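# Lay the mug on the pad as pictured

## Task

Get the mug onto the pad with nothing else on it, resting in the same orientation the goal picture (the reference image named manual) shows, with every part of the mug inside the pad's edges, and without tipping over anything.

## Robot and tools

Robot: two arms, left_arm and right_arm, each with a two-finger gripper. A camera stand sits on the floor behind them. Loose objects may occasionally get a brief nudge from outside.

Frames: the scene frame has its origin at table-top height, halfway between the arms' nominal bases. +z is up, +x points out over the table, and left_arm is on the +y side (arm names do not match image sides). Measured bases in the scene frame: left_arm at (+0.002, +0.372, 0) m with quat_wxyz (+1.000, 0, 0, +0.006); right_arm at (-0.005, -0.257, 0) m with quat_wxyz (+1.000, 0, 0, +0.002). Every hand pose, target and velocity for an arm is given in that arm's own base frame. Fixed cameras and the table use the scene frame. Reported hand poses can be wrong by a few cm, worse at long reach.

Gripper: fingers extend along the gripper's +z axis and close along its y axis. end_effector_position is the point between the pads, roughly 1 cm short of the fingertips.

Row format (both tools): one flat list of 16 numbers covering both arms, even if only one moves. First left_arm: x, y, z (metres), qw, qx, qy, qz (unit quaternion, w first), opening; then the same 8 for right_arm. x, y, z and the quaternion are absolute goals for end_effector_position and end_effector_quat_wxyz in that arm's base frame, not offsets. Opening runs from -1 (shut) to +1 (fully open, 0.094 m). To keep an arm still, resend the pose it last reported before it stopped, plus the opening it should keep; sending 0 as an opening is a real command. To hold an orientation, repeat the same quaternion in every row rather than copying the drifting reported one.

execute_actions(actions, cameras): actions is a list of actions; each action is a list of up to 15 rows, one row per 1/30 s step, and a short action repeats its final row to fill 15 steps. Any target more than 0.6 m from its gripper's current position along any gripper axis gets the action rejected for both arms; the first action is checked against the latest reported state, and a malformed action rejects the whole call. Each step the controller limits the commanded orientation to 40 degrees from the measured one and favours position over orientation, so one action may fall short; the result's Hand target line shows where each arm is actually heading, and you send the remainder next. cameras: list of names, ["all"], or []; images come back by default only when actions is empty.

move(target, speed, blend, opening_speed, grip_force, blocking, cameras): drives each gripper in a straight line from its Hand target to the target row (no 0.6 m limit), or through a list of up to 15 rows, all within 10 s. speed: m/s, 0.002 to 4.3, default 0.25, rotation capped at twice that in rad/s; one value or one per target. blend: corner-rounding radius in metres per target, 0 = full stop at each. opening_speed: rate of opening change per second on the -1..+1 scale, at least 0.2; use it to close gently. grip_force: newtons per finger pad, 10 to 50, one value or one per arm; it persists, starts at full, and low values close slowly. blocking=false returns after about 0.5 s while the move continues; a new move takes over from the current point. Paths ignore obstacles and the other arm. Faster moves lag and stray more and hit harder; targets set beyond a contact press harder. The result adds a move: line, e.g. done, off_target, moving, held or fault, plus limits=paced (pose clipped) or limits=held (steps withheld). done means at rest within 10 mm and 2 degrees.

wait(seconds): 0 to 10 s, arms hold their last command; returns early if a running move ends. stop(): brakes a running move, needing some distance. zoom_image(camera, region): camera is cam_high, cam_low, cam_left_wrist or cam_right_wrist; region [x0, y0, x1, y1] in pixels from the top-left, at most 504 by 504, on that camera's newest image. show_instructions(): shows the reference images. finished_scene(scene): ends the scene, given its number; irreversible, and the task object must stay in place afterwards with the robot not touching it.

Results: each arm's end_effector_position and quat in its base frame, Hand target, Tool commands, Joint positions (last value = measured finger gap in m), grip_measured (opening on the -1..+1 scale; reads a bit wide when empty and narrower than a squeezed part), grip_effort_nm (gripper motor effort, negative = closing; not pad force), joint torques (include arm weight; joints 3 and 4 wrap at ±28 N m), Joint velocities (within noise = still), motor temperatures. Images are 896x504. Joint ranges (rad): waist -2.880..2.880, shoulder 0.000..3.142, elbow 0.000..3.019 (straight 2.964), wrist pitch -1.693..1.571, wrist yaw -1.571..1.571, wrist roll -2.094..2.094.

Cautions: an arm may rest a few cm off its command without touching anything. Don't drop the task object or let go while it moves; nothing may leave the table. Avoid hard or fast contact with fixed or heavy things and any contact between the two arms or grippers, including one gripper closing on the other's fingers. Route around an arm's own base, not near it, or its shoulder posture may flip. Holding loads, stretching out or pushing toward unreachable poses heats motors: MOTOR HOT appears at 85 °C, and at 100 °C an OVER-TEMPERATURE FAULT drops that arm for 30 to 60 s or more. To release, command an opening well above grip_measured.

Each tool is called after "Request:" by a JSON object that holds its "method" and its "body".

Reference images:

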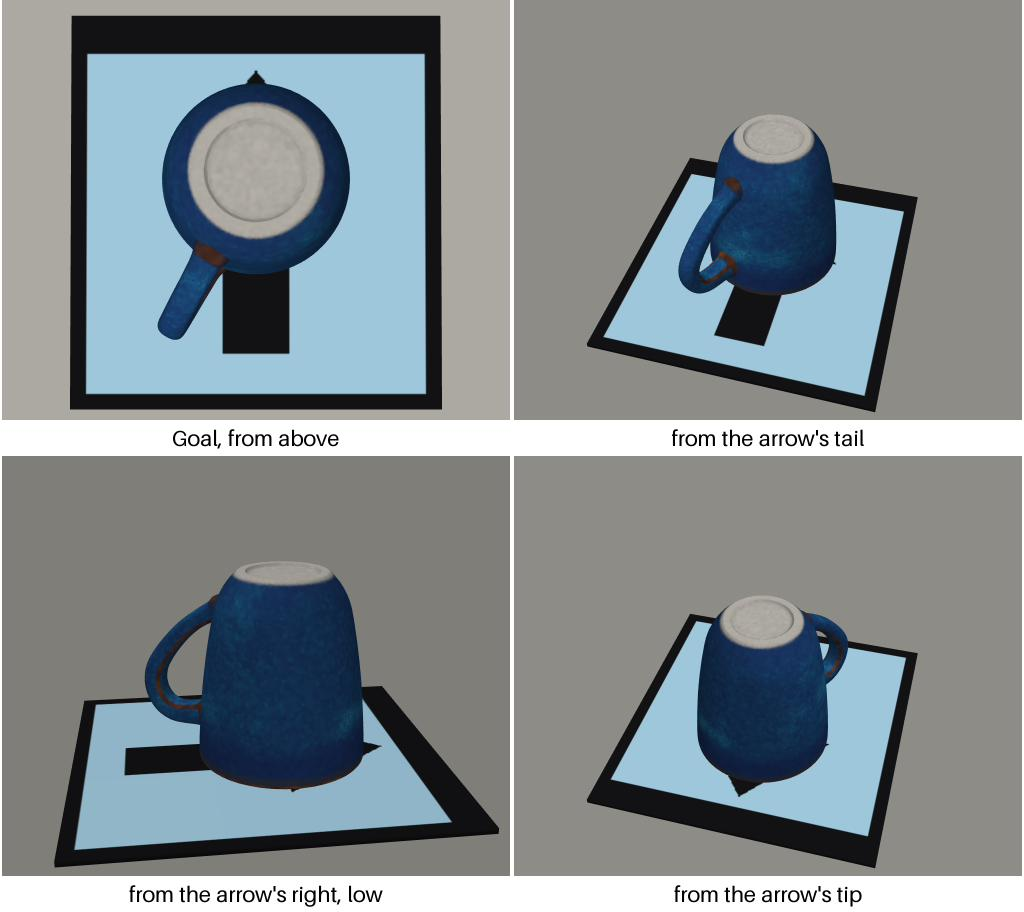

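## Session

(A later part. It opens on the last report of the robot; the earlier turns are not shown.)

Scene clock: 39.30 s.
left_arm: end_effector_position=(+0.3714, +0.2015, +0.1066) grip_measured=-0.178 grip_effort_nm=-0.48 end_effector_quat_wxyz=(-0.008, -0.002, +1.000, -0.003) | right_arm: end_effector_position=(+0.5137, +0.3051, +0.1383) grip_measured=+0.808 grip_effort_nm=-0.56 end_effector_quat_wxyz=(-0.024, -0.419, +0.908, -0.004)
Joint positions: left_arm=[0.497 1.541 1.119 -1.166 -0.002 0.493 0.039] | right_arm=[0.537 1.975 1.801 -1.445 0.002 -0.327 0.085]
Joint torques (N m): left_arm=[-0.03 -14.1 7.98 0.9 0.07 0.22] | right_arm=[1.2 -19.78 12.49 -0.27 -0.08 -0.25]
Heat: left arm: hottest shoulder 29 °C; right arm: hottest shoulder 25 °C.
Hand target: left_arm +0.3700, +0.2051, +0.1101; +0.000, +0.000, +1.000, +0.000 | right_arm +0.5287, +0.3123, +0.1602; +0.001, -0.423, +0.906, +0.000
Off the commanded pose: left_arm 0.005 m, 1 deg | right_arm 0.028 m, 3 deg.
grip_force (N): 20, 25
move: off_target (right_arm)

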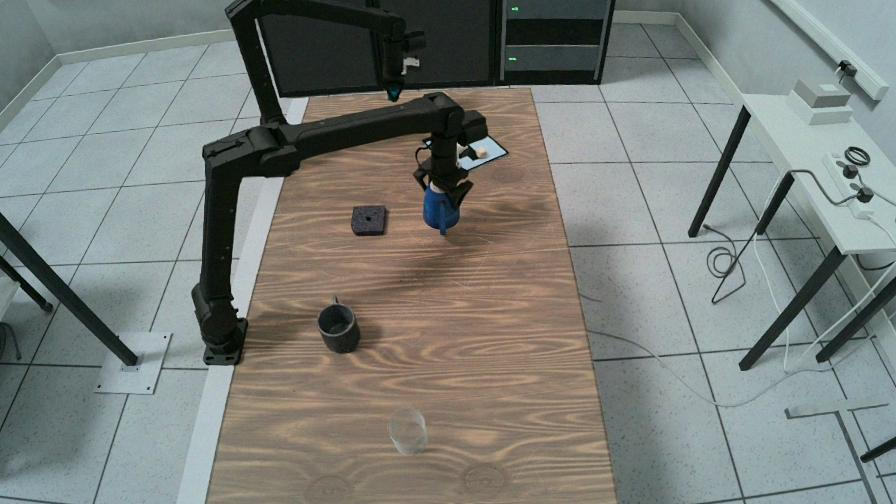

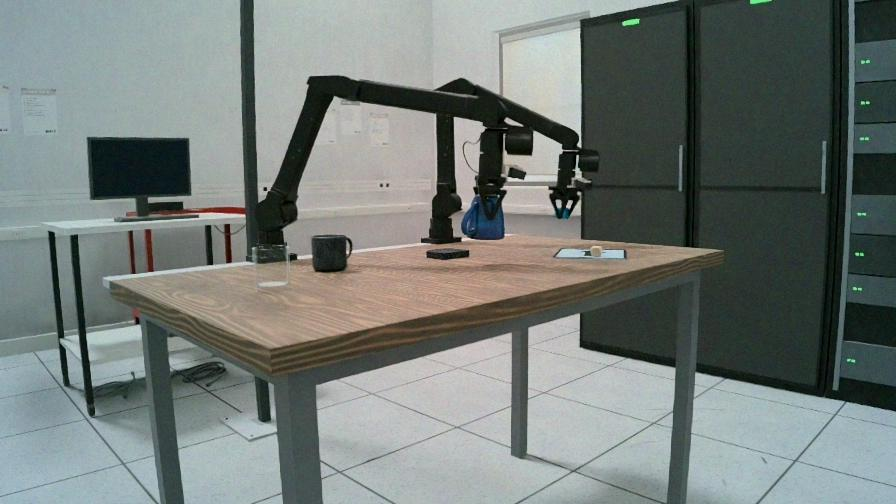

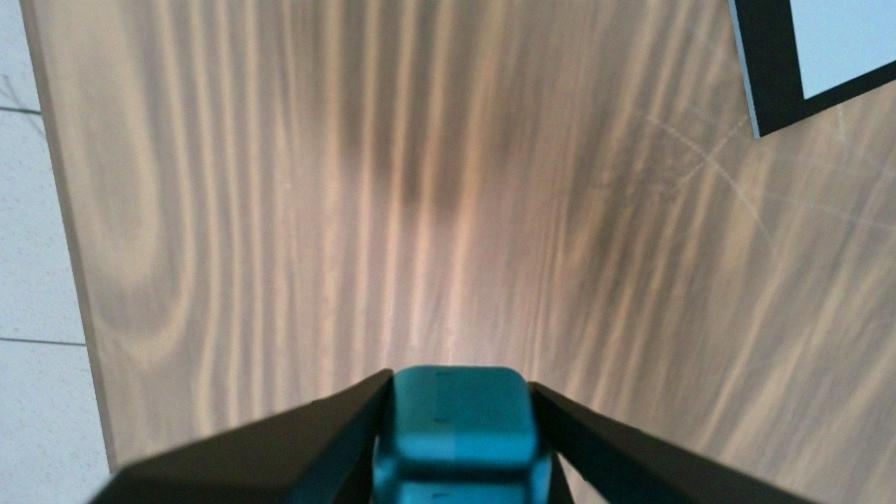

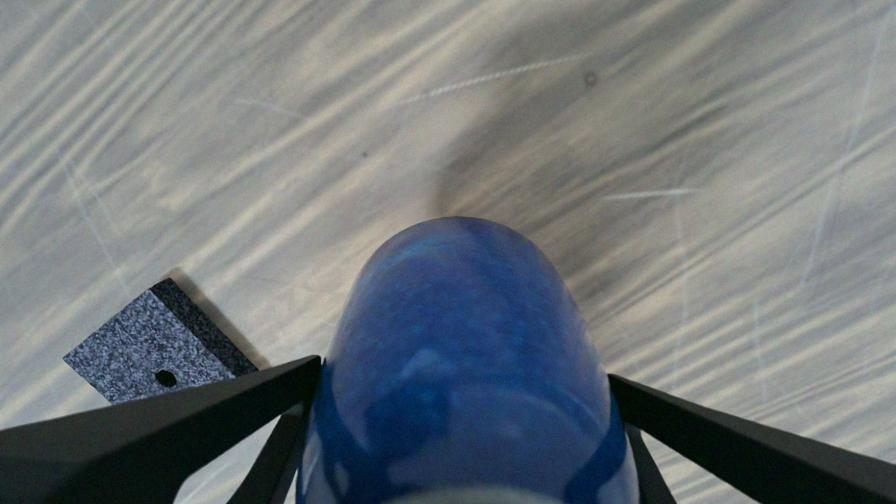

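Request:
{"method": "move", "body": {"target": [0.37, 0.208, 0.03, 0, 0, 1, 0, -0.6, 0.535, 0.316, 0.085, 0, -0.423, 0.906, 0, 0.3], "speed": 0.15, "cameras": ["cam_low", "cam_high"]}}

Request:
{"method": "zoom_image", "body": {"camera": "cam_low", "region": [420, 140, 660, 290]}}

Request:
{"method": "zoom_image", "body": {"camera": "cam_high", "region": [340, 60, 540, 260]}}

Scene clock: 40.97 s.
left_arm: end_effector_position=(+0.3704, +0.2024, +0.0323) grip_measured=-0.178 grip_effort_nm=-0.48 end_effector_quat_wxyz=(-0.003, +0.000, +1.000, +0.000) | right_arm: end_effector_position=(+0.5266, +0.3128, +0.0724) grip_measured=+0.807 grip_effort_nm=-0.56 end_effector_quat_wxyz=(-0.018, -0.419, +0.908, -0.003)
Joint positions: left_arm=[0.5 1.635 1.009 -0.95 -0.002 0.5 0.039] | right_arm=[0.537 2.051 1.747 -1.302 0.002 -0.328 0.085]
Joint torques (N m): left_arm=[0.56 -12.57 7.36 0.94 0.02 0.28] | right_arm=[1.14 -21.6 8.68 0.73 -0.11 -0.24]
Heat: left arm: hottest shoulder 29 °C; right arm: hottest shoulder 25 °C.
Hand target: left_arm +0.3699, +0.2079, +0.0300; +0.000, +0.000, +1.000, +0.000 | right_arm +0.5348, +0.3159, +0.0851; +0.000, -0.423, +0.906, +0.000
Off the commanded pose: left_arm 0.006 m, 0 deg | right_arm 0.015 m, 2 deg.
grip_force (N): 20, 25
move: off_target (right_arm)
Images, in order (width x height): cam_high 896x504, cam_low 896x504.

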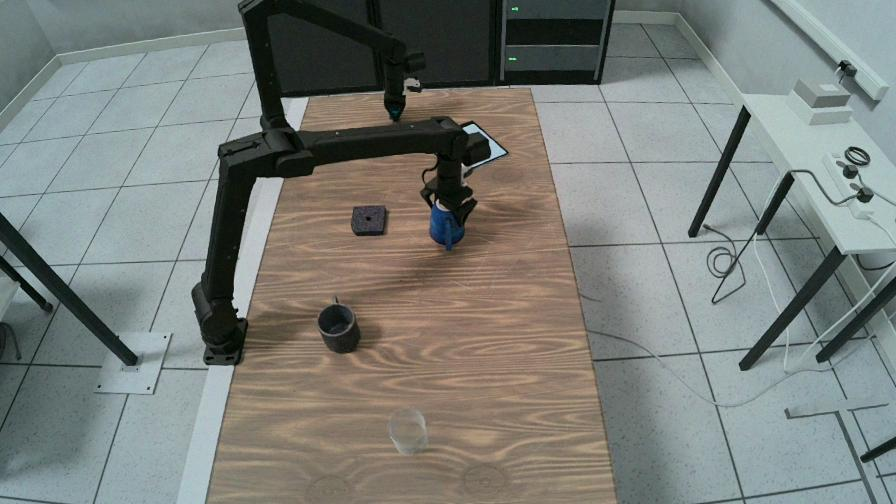

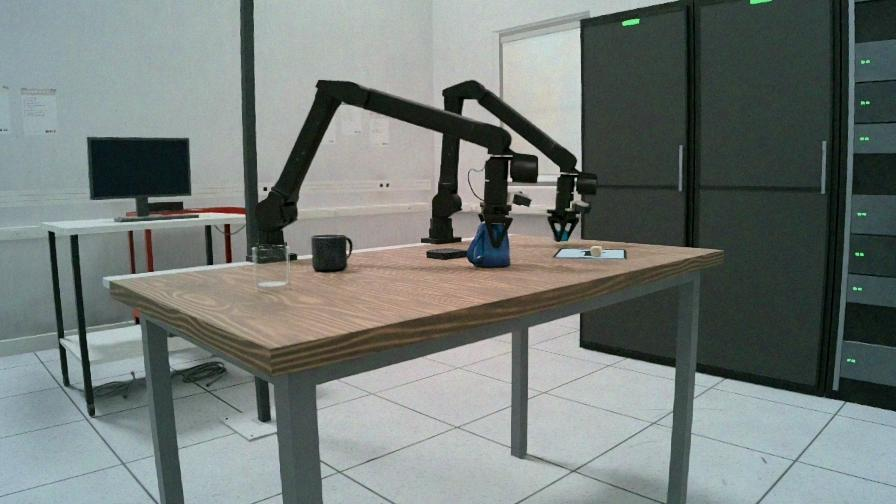

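Scaled by 2.100 from the camera's 896x504 image, which has a finer 1280x720 frame.

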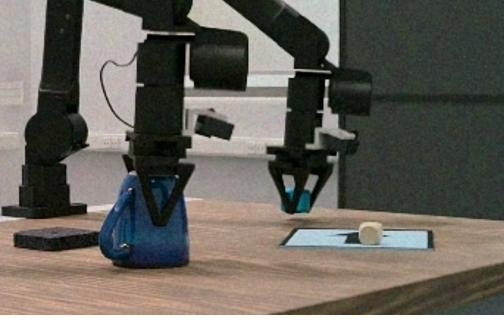

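Scaled by 2.520 from the camera's 896x504 image, which has a finer 1280x720 frame.

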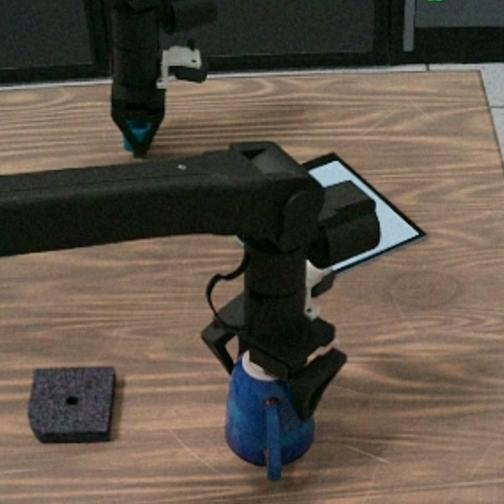

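Request:
{"method": "move", "body": {"target": [0.37, 0.208, 0.018, 0, 0, 1, 0, -0.6, 0.535, 0.316, 0.077, 0, -0.423, 0.906, 0, 0.3], "speed": 0.05, "cameras": ["cam_low", "cam_left_wrist", "cam_right_wrist"]}}

Request:
{"method": "zoom_image", "body": {"camera": "cam_low", "region": [420, 140, 660, 290]}}

Scene clock: 42.17 s.
left_arm: end_effector_position=(+0.3729, +0.2038, +0.0247) grip_measured=-0.178 grip_effort_nm=-0.48 end_effector_quat_wxyz=(+0.002, +0.000, +1.000, +0.002) | right_arm: end_effector_position=(+0.5292, +0.3143, +0.0718) grip_measured=+0.807 grip_effort_nm=-0.56 end_effector_quat_wxyz=(-0.012, -0.419, +0.908, -0.002)
Joint positions: left_arm=[0.5 1.648 1.001 -0.918 -0.002 0.5 0.039] | right_arm=[0.537 2.051 1.745 -1.288 0.002 -0.328 0.085]
Joint torques (N m): left_arm=[0.21 -11.81 7.04 0.81 0.02 0.3] | right_arm=[1.2 -21.01 7.98 0.88 -0.11 -0.24]
Heat: left arm: hottest shoulder 29 °C; right arm: hottest shoulder 25 °C.
Hand target: left_arm +0.3699, +0.2078, +0.0181; +0.000, +0.000, +1.000, +0.000 | right_arm +0.5349, +0.3160, +0.0770; +0.000, -0.423, +0.906, +0.000
Off the commanded pose: left_arm 0.008 m, 0 deg | right_arm 0.008 m, 1 deg.
grip_force (N): 20, 25
move: done
Images, in order (width x height): cam_low 896x504, cam_left_wrist 896x504, cam_right_wrist 896x504.

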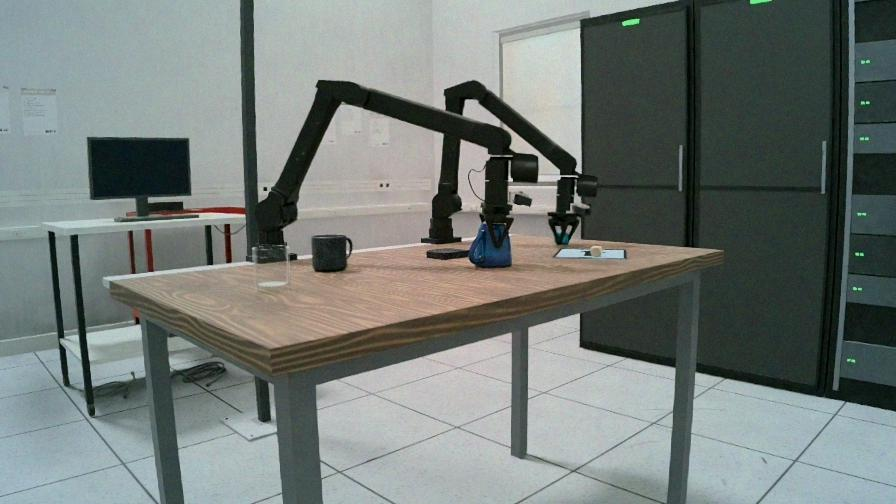

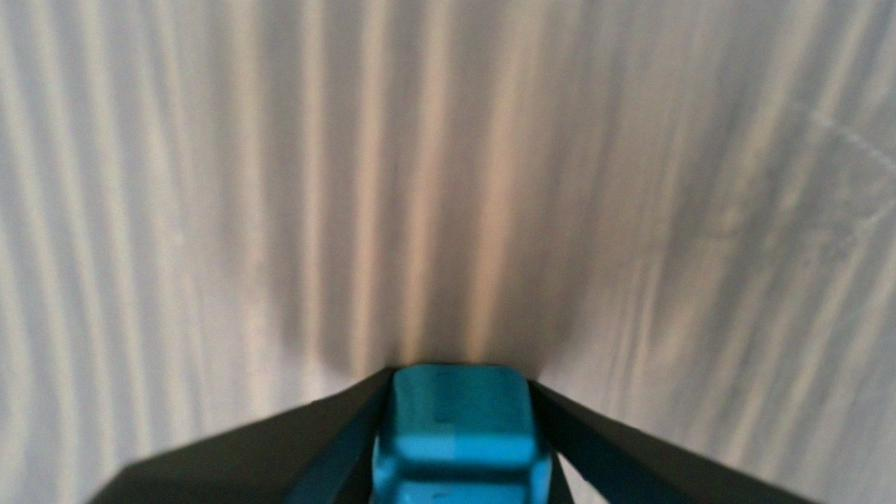

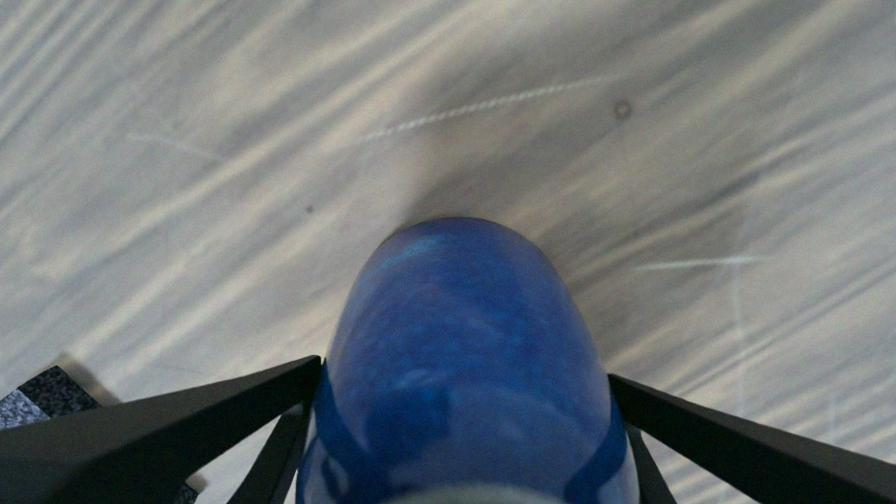

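Scaled by 2.100 from the camera's 896x504 image, which has a finer 1280x720 frame.

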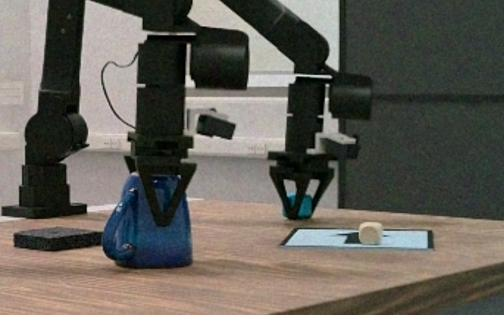

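Request:
{"method": "move", "body": {"target": [0.37, 0.208, 0.010, 0, 0, 1, 0, -0.6, 0.535, 0.316, 0.068, 0, -0.423, 0.906, 0, 0.3], "speed": 0.05, "cameras": ["cam_low", "cam_left_wrist", "cam_right_wrist"]}}

Request:
{"method": "zoom_image", "body": {"camera": "cam_low", "region": [460, 160, 600, 290]}}

Scene clock: 43.90 s.
left_arm: end_effector_position=(+0.3768, +0.2059, +0.0244) grip_measured=-0.178 grip_effort_nm=-0.48 end_effector_quat_wxyz=(+0.010, +0.000, +1.000, +0.007) | right_arm: end_effector_position=(+0.5291, +0.3142, +0.0706) grip_measured=+0.807 grip_effort_nm=-0.56 end_effector_quat_wxyz=(-0.011, -0.419, +0.908, -0.002)
Joint positions: left_arm=[0.5 1.648 1.001 -0.899 -0.002 0.5 0.039] | right_arm=[0.537 2.051 1.742 -1.284 0.002 -0.328 0.085]
Joint torques (N m): left_arm=[0.21 -11.52 6.54 1.07 0.04 0.28] | right_arm=[1.26 -20.54 7.3 1.55 -0.11 -0.24]
Heat: left arm: hottest shoulder 29 °C; right arm: hottest shoulder 25 °C.
Hand target: left_arm +0.3697, +0.2076, +0.0104; +0.000, +0.000, +1.000, +0.000 | right_arm +0.5349, +0.3160, +0.0681; +0.000, -0.423, +0.906, +0.000
Off the commanded pose: left_arm 0.016 m, 1 deg | right_arm 0.007 m, 1 deg.
grip_force (N): 20, 25
move: off_target (left_arm)
Images, in order (width x height): cam_low 896x504, cam_left_wrist 896x504, cam_right_wrist 896x504.

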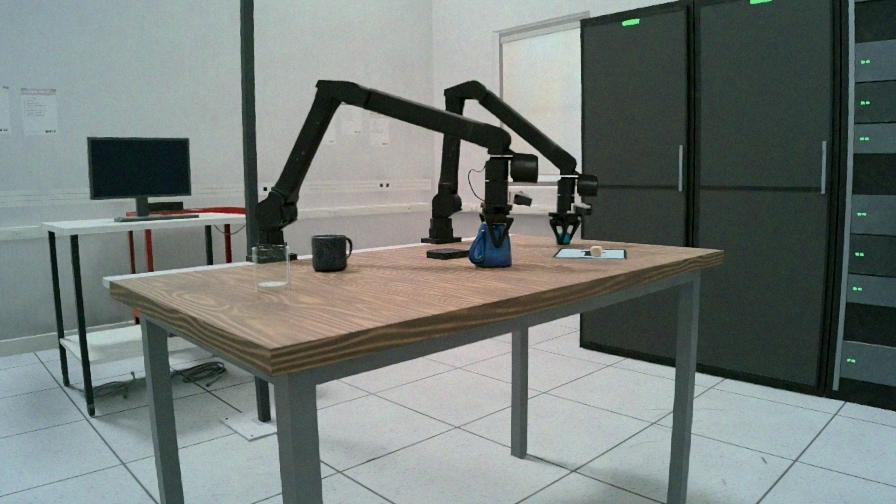

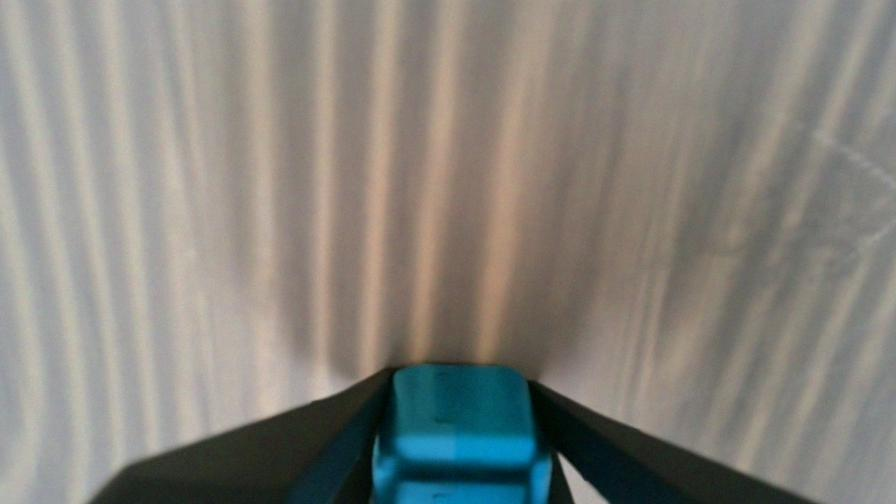

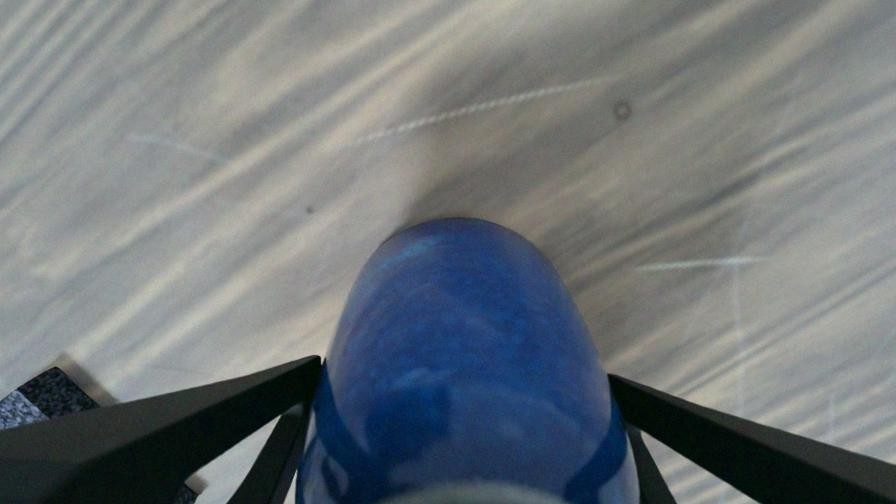

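Scaled by 3.600 from the camera's 896x504 image, which has a finer 1280x720 frame.

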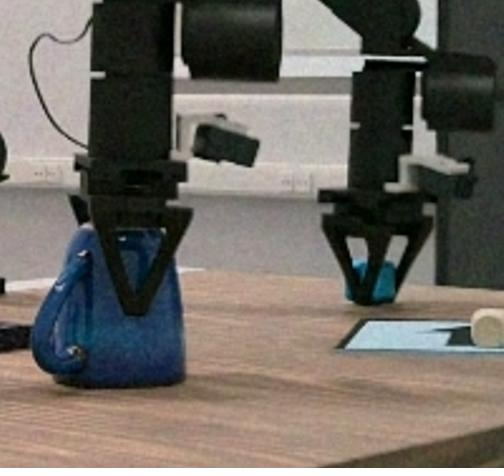

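Request:
{"method": "move", "body": {"target": [0.375, 0.208, 0.020, 0, 0, 1, 0, 0.25, 0.535, 0.316, 0.070, 0, -0.423, 0.906, 0, 1], "speed": 0.05, "opening_speed": 0.6, "cameras": ["cam_low", "cam_left_wrist", "cam_right_wrist"]}}

Scene clock: 46.47 s.
left_arm: end_effector_position=(+0.3755, +0.2052, +0.0244) grip_measured=+0.247 grip_effort_nm=0.10 end_effector_quat_wxyz=(+0.007, +0.000, +1.000, +0.005) | right_arm: end_effector_position=(+0.5317, +0.3158, +0.0706) grip_measured=+0.998 grip_effort_nm=0.11 end_effector_quat_wxyz=(-0.005, -0.419, +0.908, -0.002)
Joint positions: left_arm=[0.5 1.648 1.001 -0.905 -0.002 0.5 0.059] | right_arm=[0.537 2.051 1.742 -1.272 0.002 -0.328 0.094]
Joint torques (N m): left_arm=[0.21 -11.69 8.18 0.28 0.03 0.2] | right_arm=[1.2 -20.78 7.56 0.85 -0.11 -0.24]
Heat: left arm: hottest shoulder 29 °C; right arm: hottest elbow 26 °C.
Hand target: left_arm +0.3749, +0.2079, +0.0200; +0.000, +0.000, +1.000, +0.000 | right_arm +0.5350, +0.3160, +0.0700; +0.000, -0.423, +0.906, +0.000
Off the commanded pose: left_arm 0.005 m, 1 deg | right_arm 0.003 m, 1 deg.
grip_force (N): 20, 25
move: done
Images, in order (width x height): cam_low 896x504, cam_left_wrist 896x504, cam_right_wrist 896x504.

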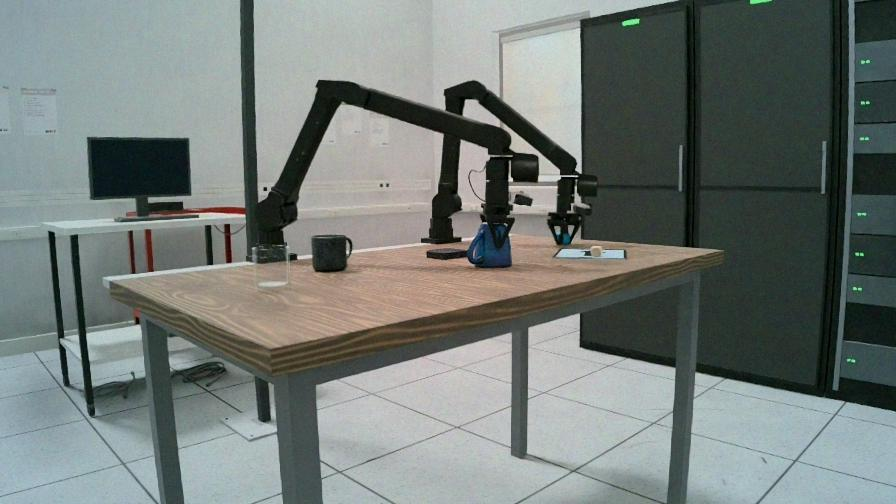

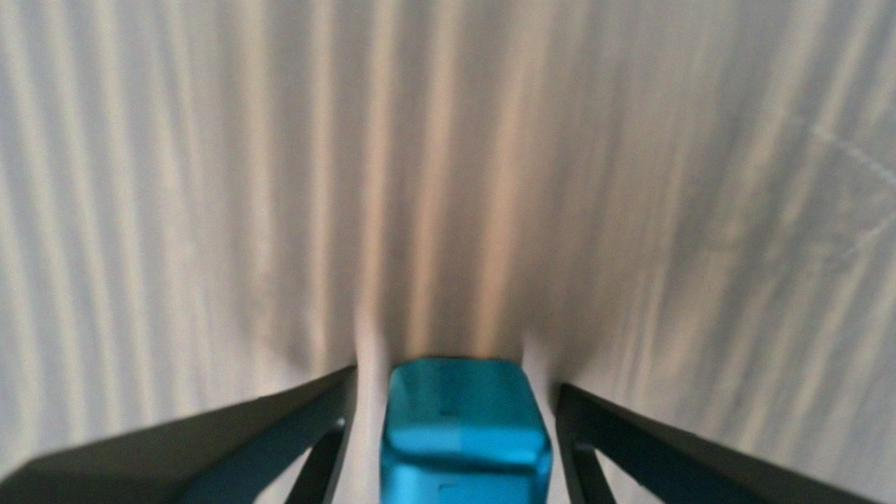

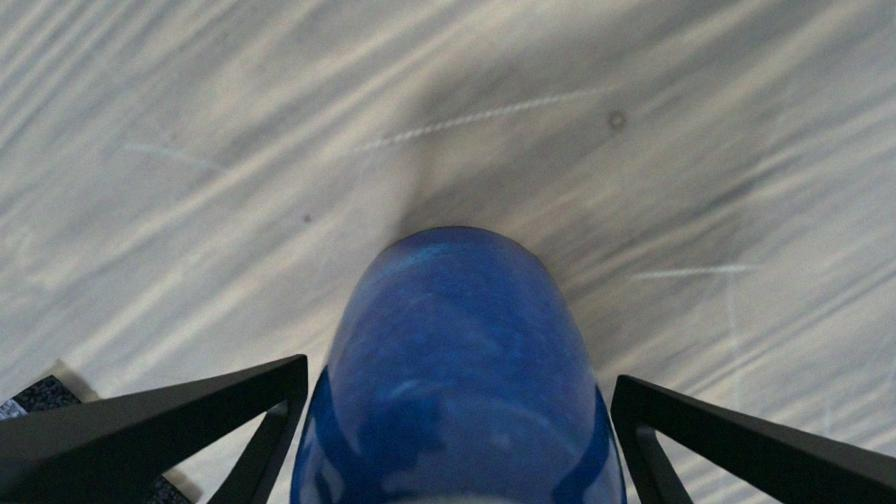

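Request:
{"method": "move", "body": {"target": [[0.375, 0.208, 0.13, 0, 0, 1, 0, 0.25, 0.535, 0.316, 0.215, 0, -0.423, 0.906, 0, 1], [0.635, -0.030, 0.13, 0, 0, 1, 0, 0.3, 0.45, -0.03, 0.30, 0, 0, 1, 0, 1]], "speed": [0.15, 0.4], "blend": 0.02, "cameras": ["all"]}}

Scene clock: 50.93 s.
left_arm: end_effector_position=(+0.6206, -0.0320, +0.1265) grip_measured=+0.298 grip_effort_nm=0.10 end_effector_quat_wxyz=(-0.007, +0.009, +1.000, -0.001) | right_arm: end_effector_position=(+0.4518, -0.0333, +0.2934) grip_measured=+0.998 grip_effort_nm=0.11 end_effector_quat_wxyz=(-0.003, -0.002, +1.000, -0.001)
Joint positions: left_arm=[-0.05 2.025 1.849 -1.41 0.003 -0.033 0.061] | right_arm=[-0.072 1.529 1.607 -1.655 0.002 -0.076 0.094]
Joint torques (N m): left_arm=[-0.38 -18.55 13.27 0.31 -0.13 -0.07] | right_arm=[1.96 -14.92 8.46 -0.03 -0.08 -0.03]
Heat: left arm: hottest shoulder 29 °C; right arm: hottest shoulder 26 °C.
Hand target: left_arm +0.6343, -0.0300, +0.1300; +0.001, +0.000, +1.000, +0.000 | right_arm +0.4499, -0.0300, +0.2999; +0.000, +0.000, +1.000, +0.000
Off the commanded pose: left_arm 0.015 m, 1 deg | right_arm 0.008 m, 0 deg.
grip_force (N): 20, 25
move: off_target (left_arm); target 2's new opening was sent with left_arm's hand 0.015 m and 1 deg from that target

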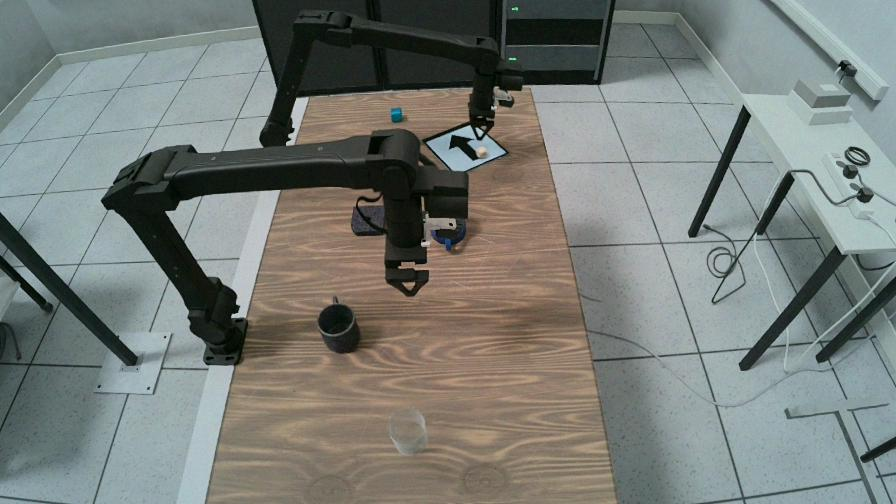

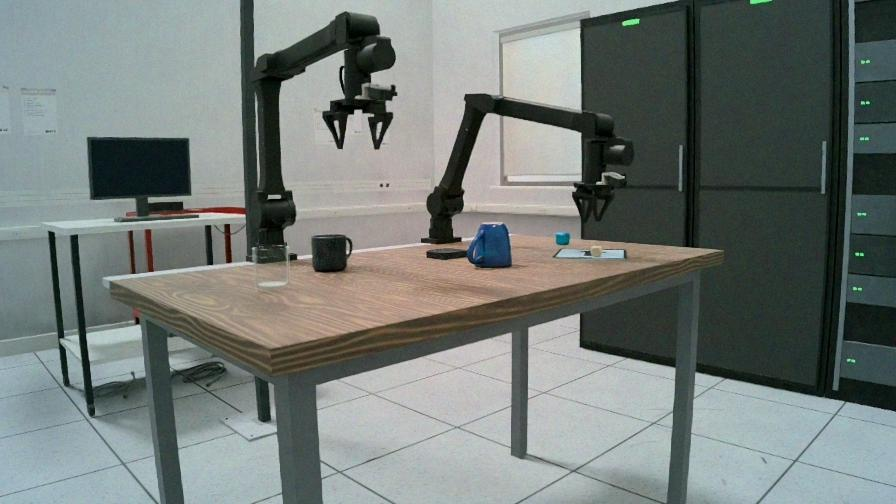

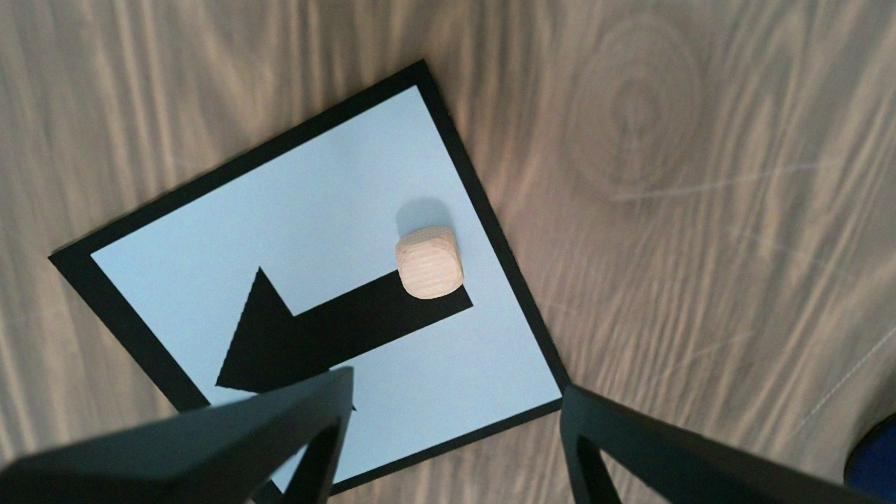

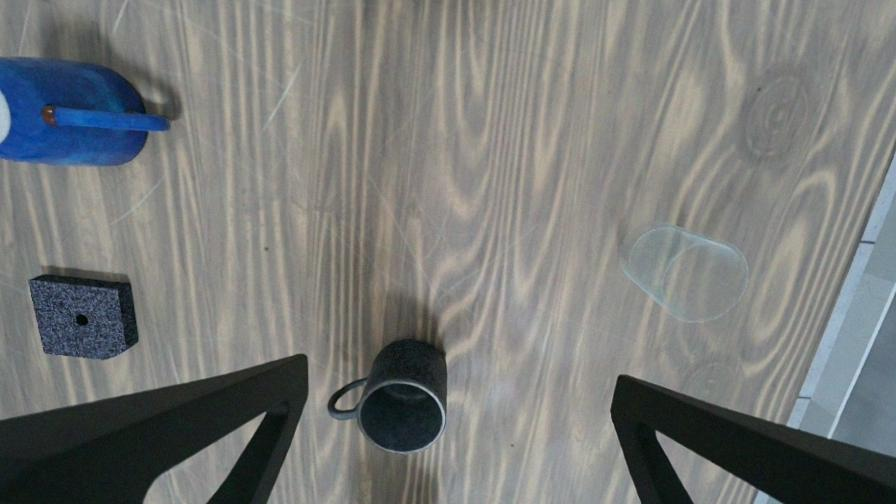

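Request:
{"method": "move", "body": {"target": [0.650, -0.021, 0.045, 0, -0.0872, 0.9962, 0, 0.3, 0.45, -0.03, 0.30, 0, 0, 1, 0, 1], "speed": 0.15, "cameras": ["cam_high", "cam_left_wrist"]}}

Request:
{"method": "zoom_image", "body": {"camera": "cam_high", "region": [420, 60, 540, 180]}}

Scene clock: 53.17 s.
left_arm: end_effector_position=(+0.6484, -0.0288, +0.0577) grip_measured=+0.298 grip_effort_nm=0.10 end_effector_quat_wxyz=(+0.004, -0.074, +0.997, -0.002) | right_arm: end_effector_position=(+0.4518, -0.0333, +0.2934) grip_measured=+0.998 grip_effort_nm=0.11 end_effector_quat_wxyz=(-0.003, -0.002, +1.000, -0.001)
Joint positions: left_arm=[-0.043 2.132 1.842 -1.271 0.002 -0.192 0.061] | right_arm=[-0.072 1.529 1.607 -1.655 0.002 -0.076 0.094]
Joint torques (N m): left_arm=[0.21 -19.96 8.73 0.87 -0.12 -0.1] | right_arm=[1.85 -14.86 8.43 -0.03 -0.09 -0.04]
Heat: left arm: hottest elbow 30 °C; right arm: hottest shoulder 26 °C.
Hand target: left_arm +0.6496, -0.0209, +0.0451; +0.000, -0.087, +0.996, +0.000 | right_arm +0.4499, -0.0300, +0.2999; +0.000, +0.000, +1.000, +0.000
Off the commanded pose: left_arm 0.015 m, 2 deg | right_arm 0.008 m, 0 deg.
grip_force (N): 20, 25
move: off_target (left_arm)
Images, in order (width x height): cam_high 896x504, cam_left_wrist 896x504.

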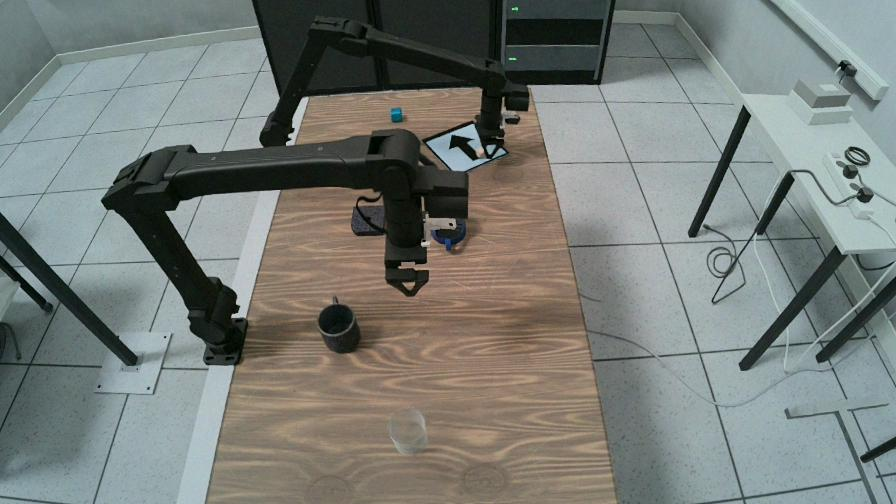

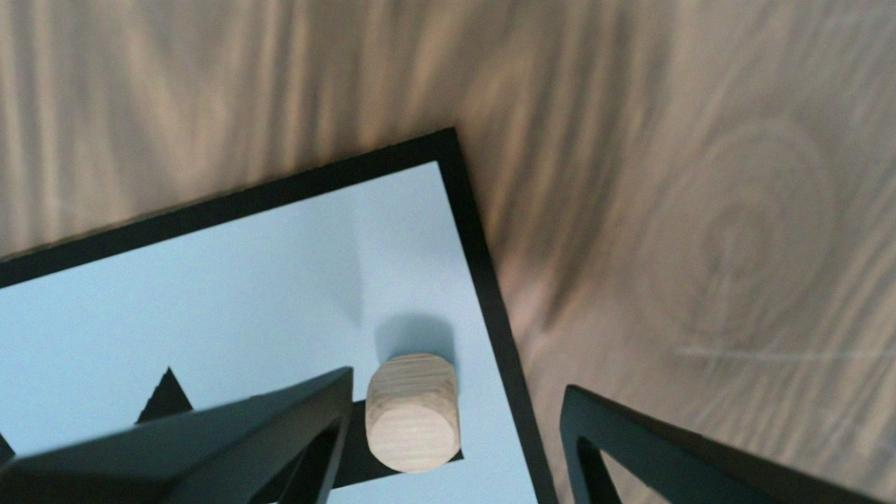

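Scaled by 4.200 from the camera's 896x504 image, which has a finer 1280x720 frame.

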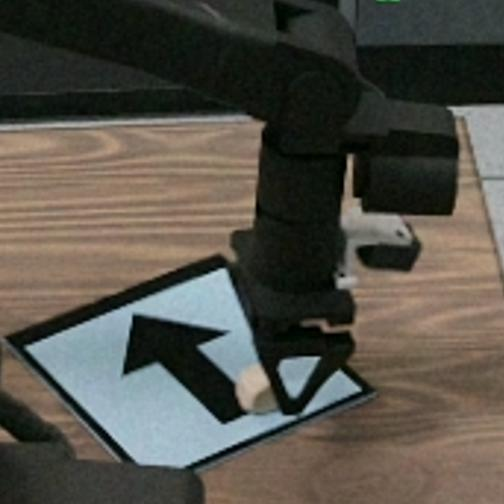

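Request:
{"method": "move", "body": {"target": [[0.629, -0.010, 0.042, 0, -0.0872, 0.9962, 0, 0.3, 0.45, -0.03, 0.30, 0, 0, 1, 0, 1],[0.629, -0.010, 0.024, 0, -0.0872, 0.9962, 0, 0.3, 0.45, -0.03, 0.30, 0, 0, 1, 0, 1]], "speed": 0.1, "blend": 0.005, "cameras": ["cam_high", "cam_left_wrist", "cam_low"]}}

Request:
{"method": "zoom_image", "body": {"camera": "cam_high", "region": [420, 60, 540, 180]}}

Request:
{"method": "zoom_image", "body": {"camera": "cam_low", "region": [540, 170, 660, 270]}}

Scene clock: 54.67 s.
left_arm: end_effector_position=(+0.6316, -0.0188, +0.0336) grip_measured=+0.298 grip_effort_nm=0.09 end_effector_quat_wxyz=(+0.004, -0.082, +0.997, -0.002) | right_arm: end_effector_position=(+0.4518, -0.0333, +0.2934) grip_measured=+0.998 grip_effort_nm=0.11 end_effector_quat_wxyz=(-0.003, -0.002, +1.000, -0.001)
Joint positions: left_arm=[-0.028 2.109 1.736 -1.19 0.003 -0.193 0.061] | right_arm=[-0.072 1.529 1.607 -1.655 0.002 -0.076 0.094]
Joint torques (N m): left_arm=[0.15 -20.48 7.57 1.24 -0.17 0.14] | right_arm=[2.02 -14.86 8.38 -0.05 -0.08 -0.03]
Heat: left arm: hottest elbow 30 °C; right arm: hottest shoulder 26 °C.
Hand target: left_arm +0.6288, -0.0101, +0.0240; +0.000, -0.087, +0.996, +0.000 | right_arm +0.4499, -0.0300, +0.2999; +0.000, +0.000, +1.000, +0.000
Off the commanded pose: left_arm 0.013 m, 1 deg | right_arm 0.008 m, 0 deg.
grip_force (N): 20, 25
move: off_target (left_arm)
Images, in order (width x height): cam_high 896x504, cam_low 896x504, cam_left_wrist 896x504.

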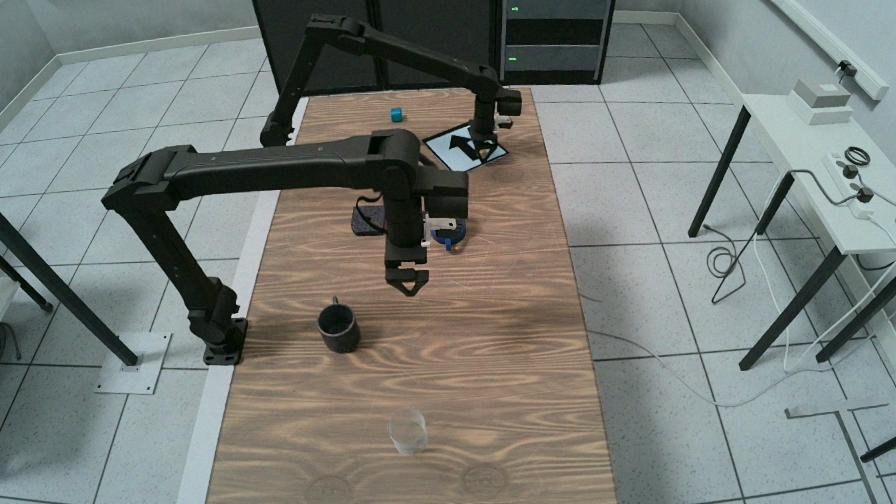

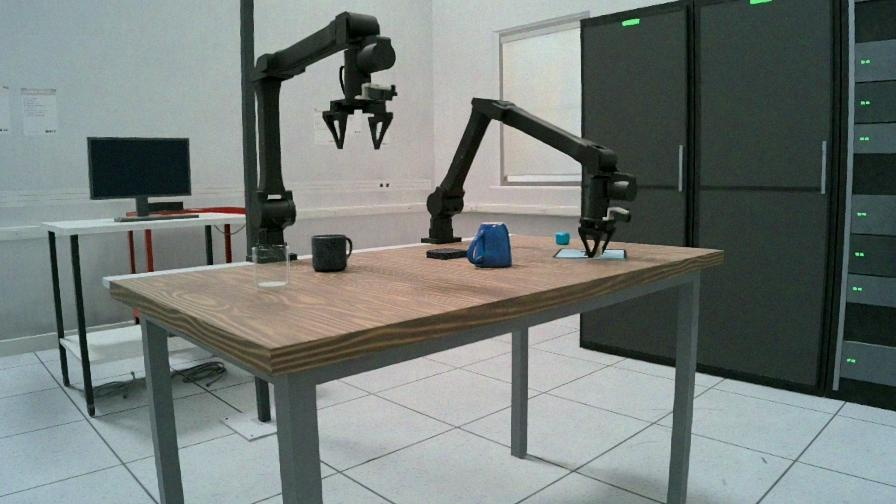

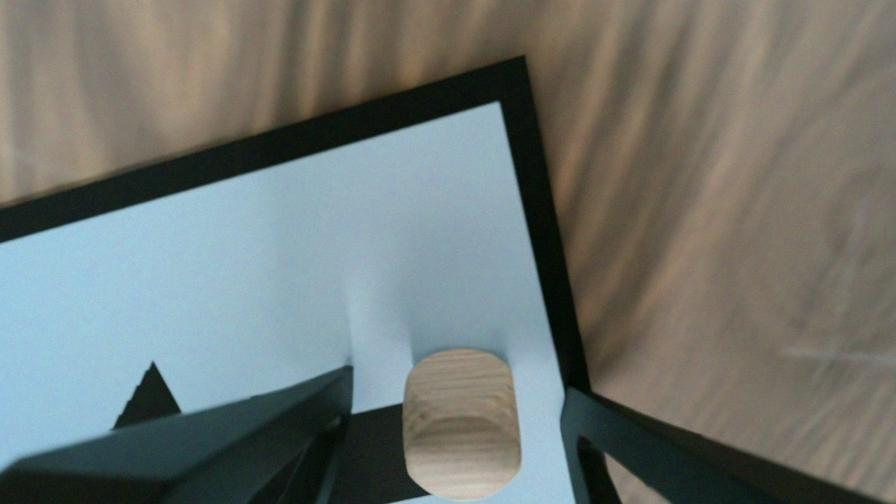

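Scaled by 4.200 from the camera's 896x504 image, which has a finer 1280x720 frame.

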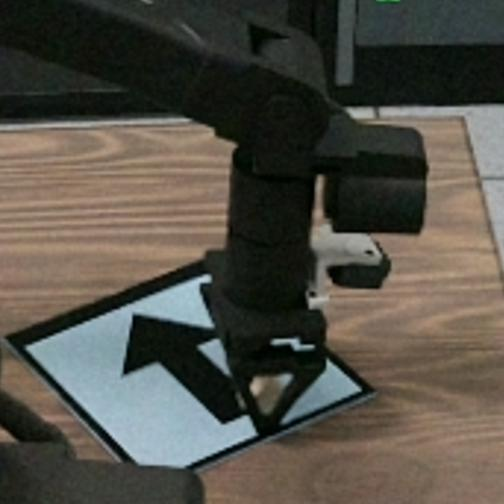

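Scaled by 4.200 from the camera's 896x504 image, which has a finer 1280x720 frame.

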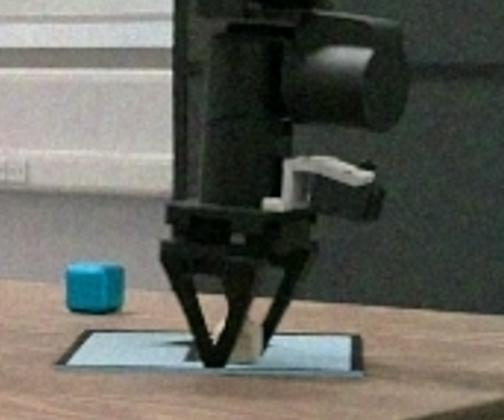

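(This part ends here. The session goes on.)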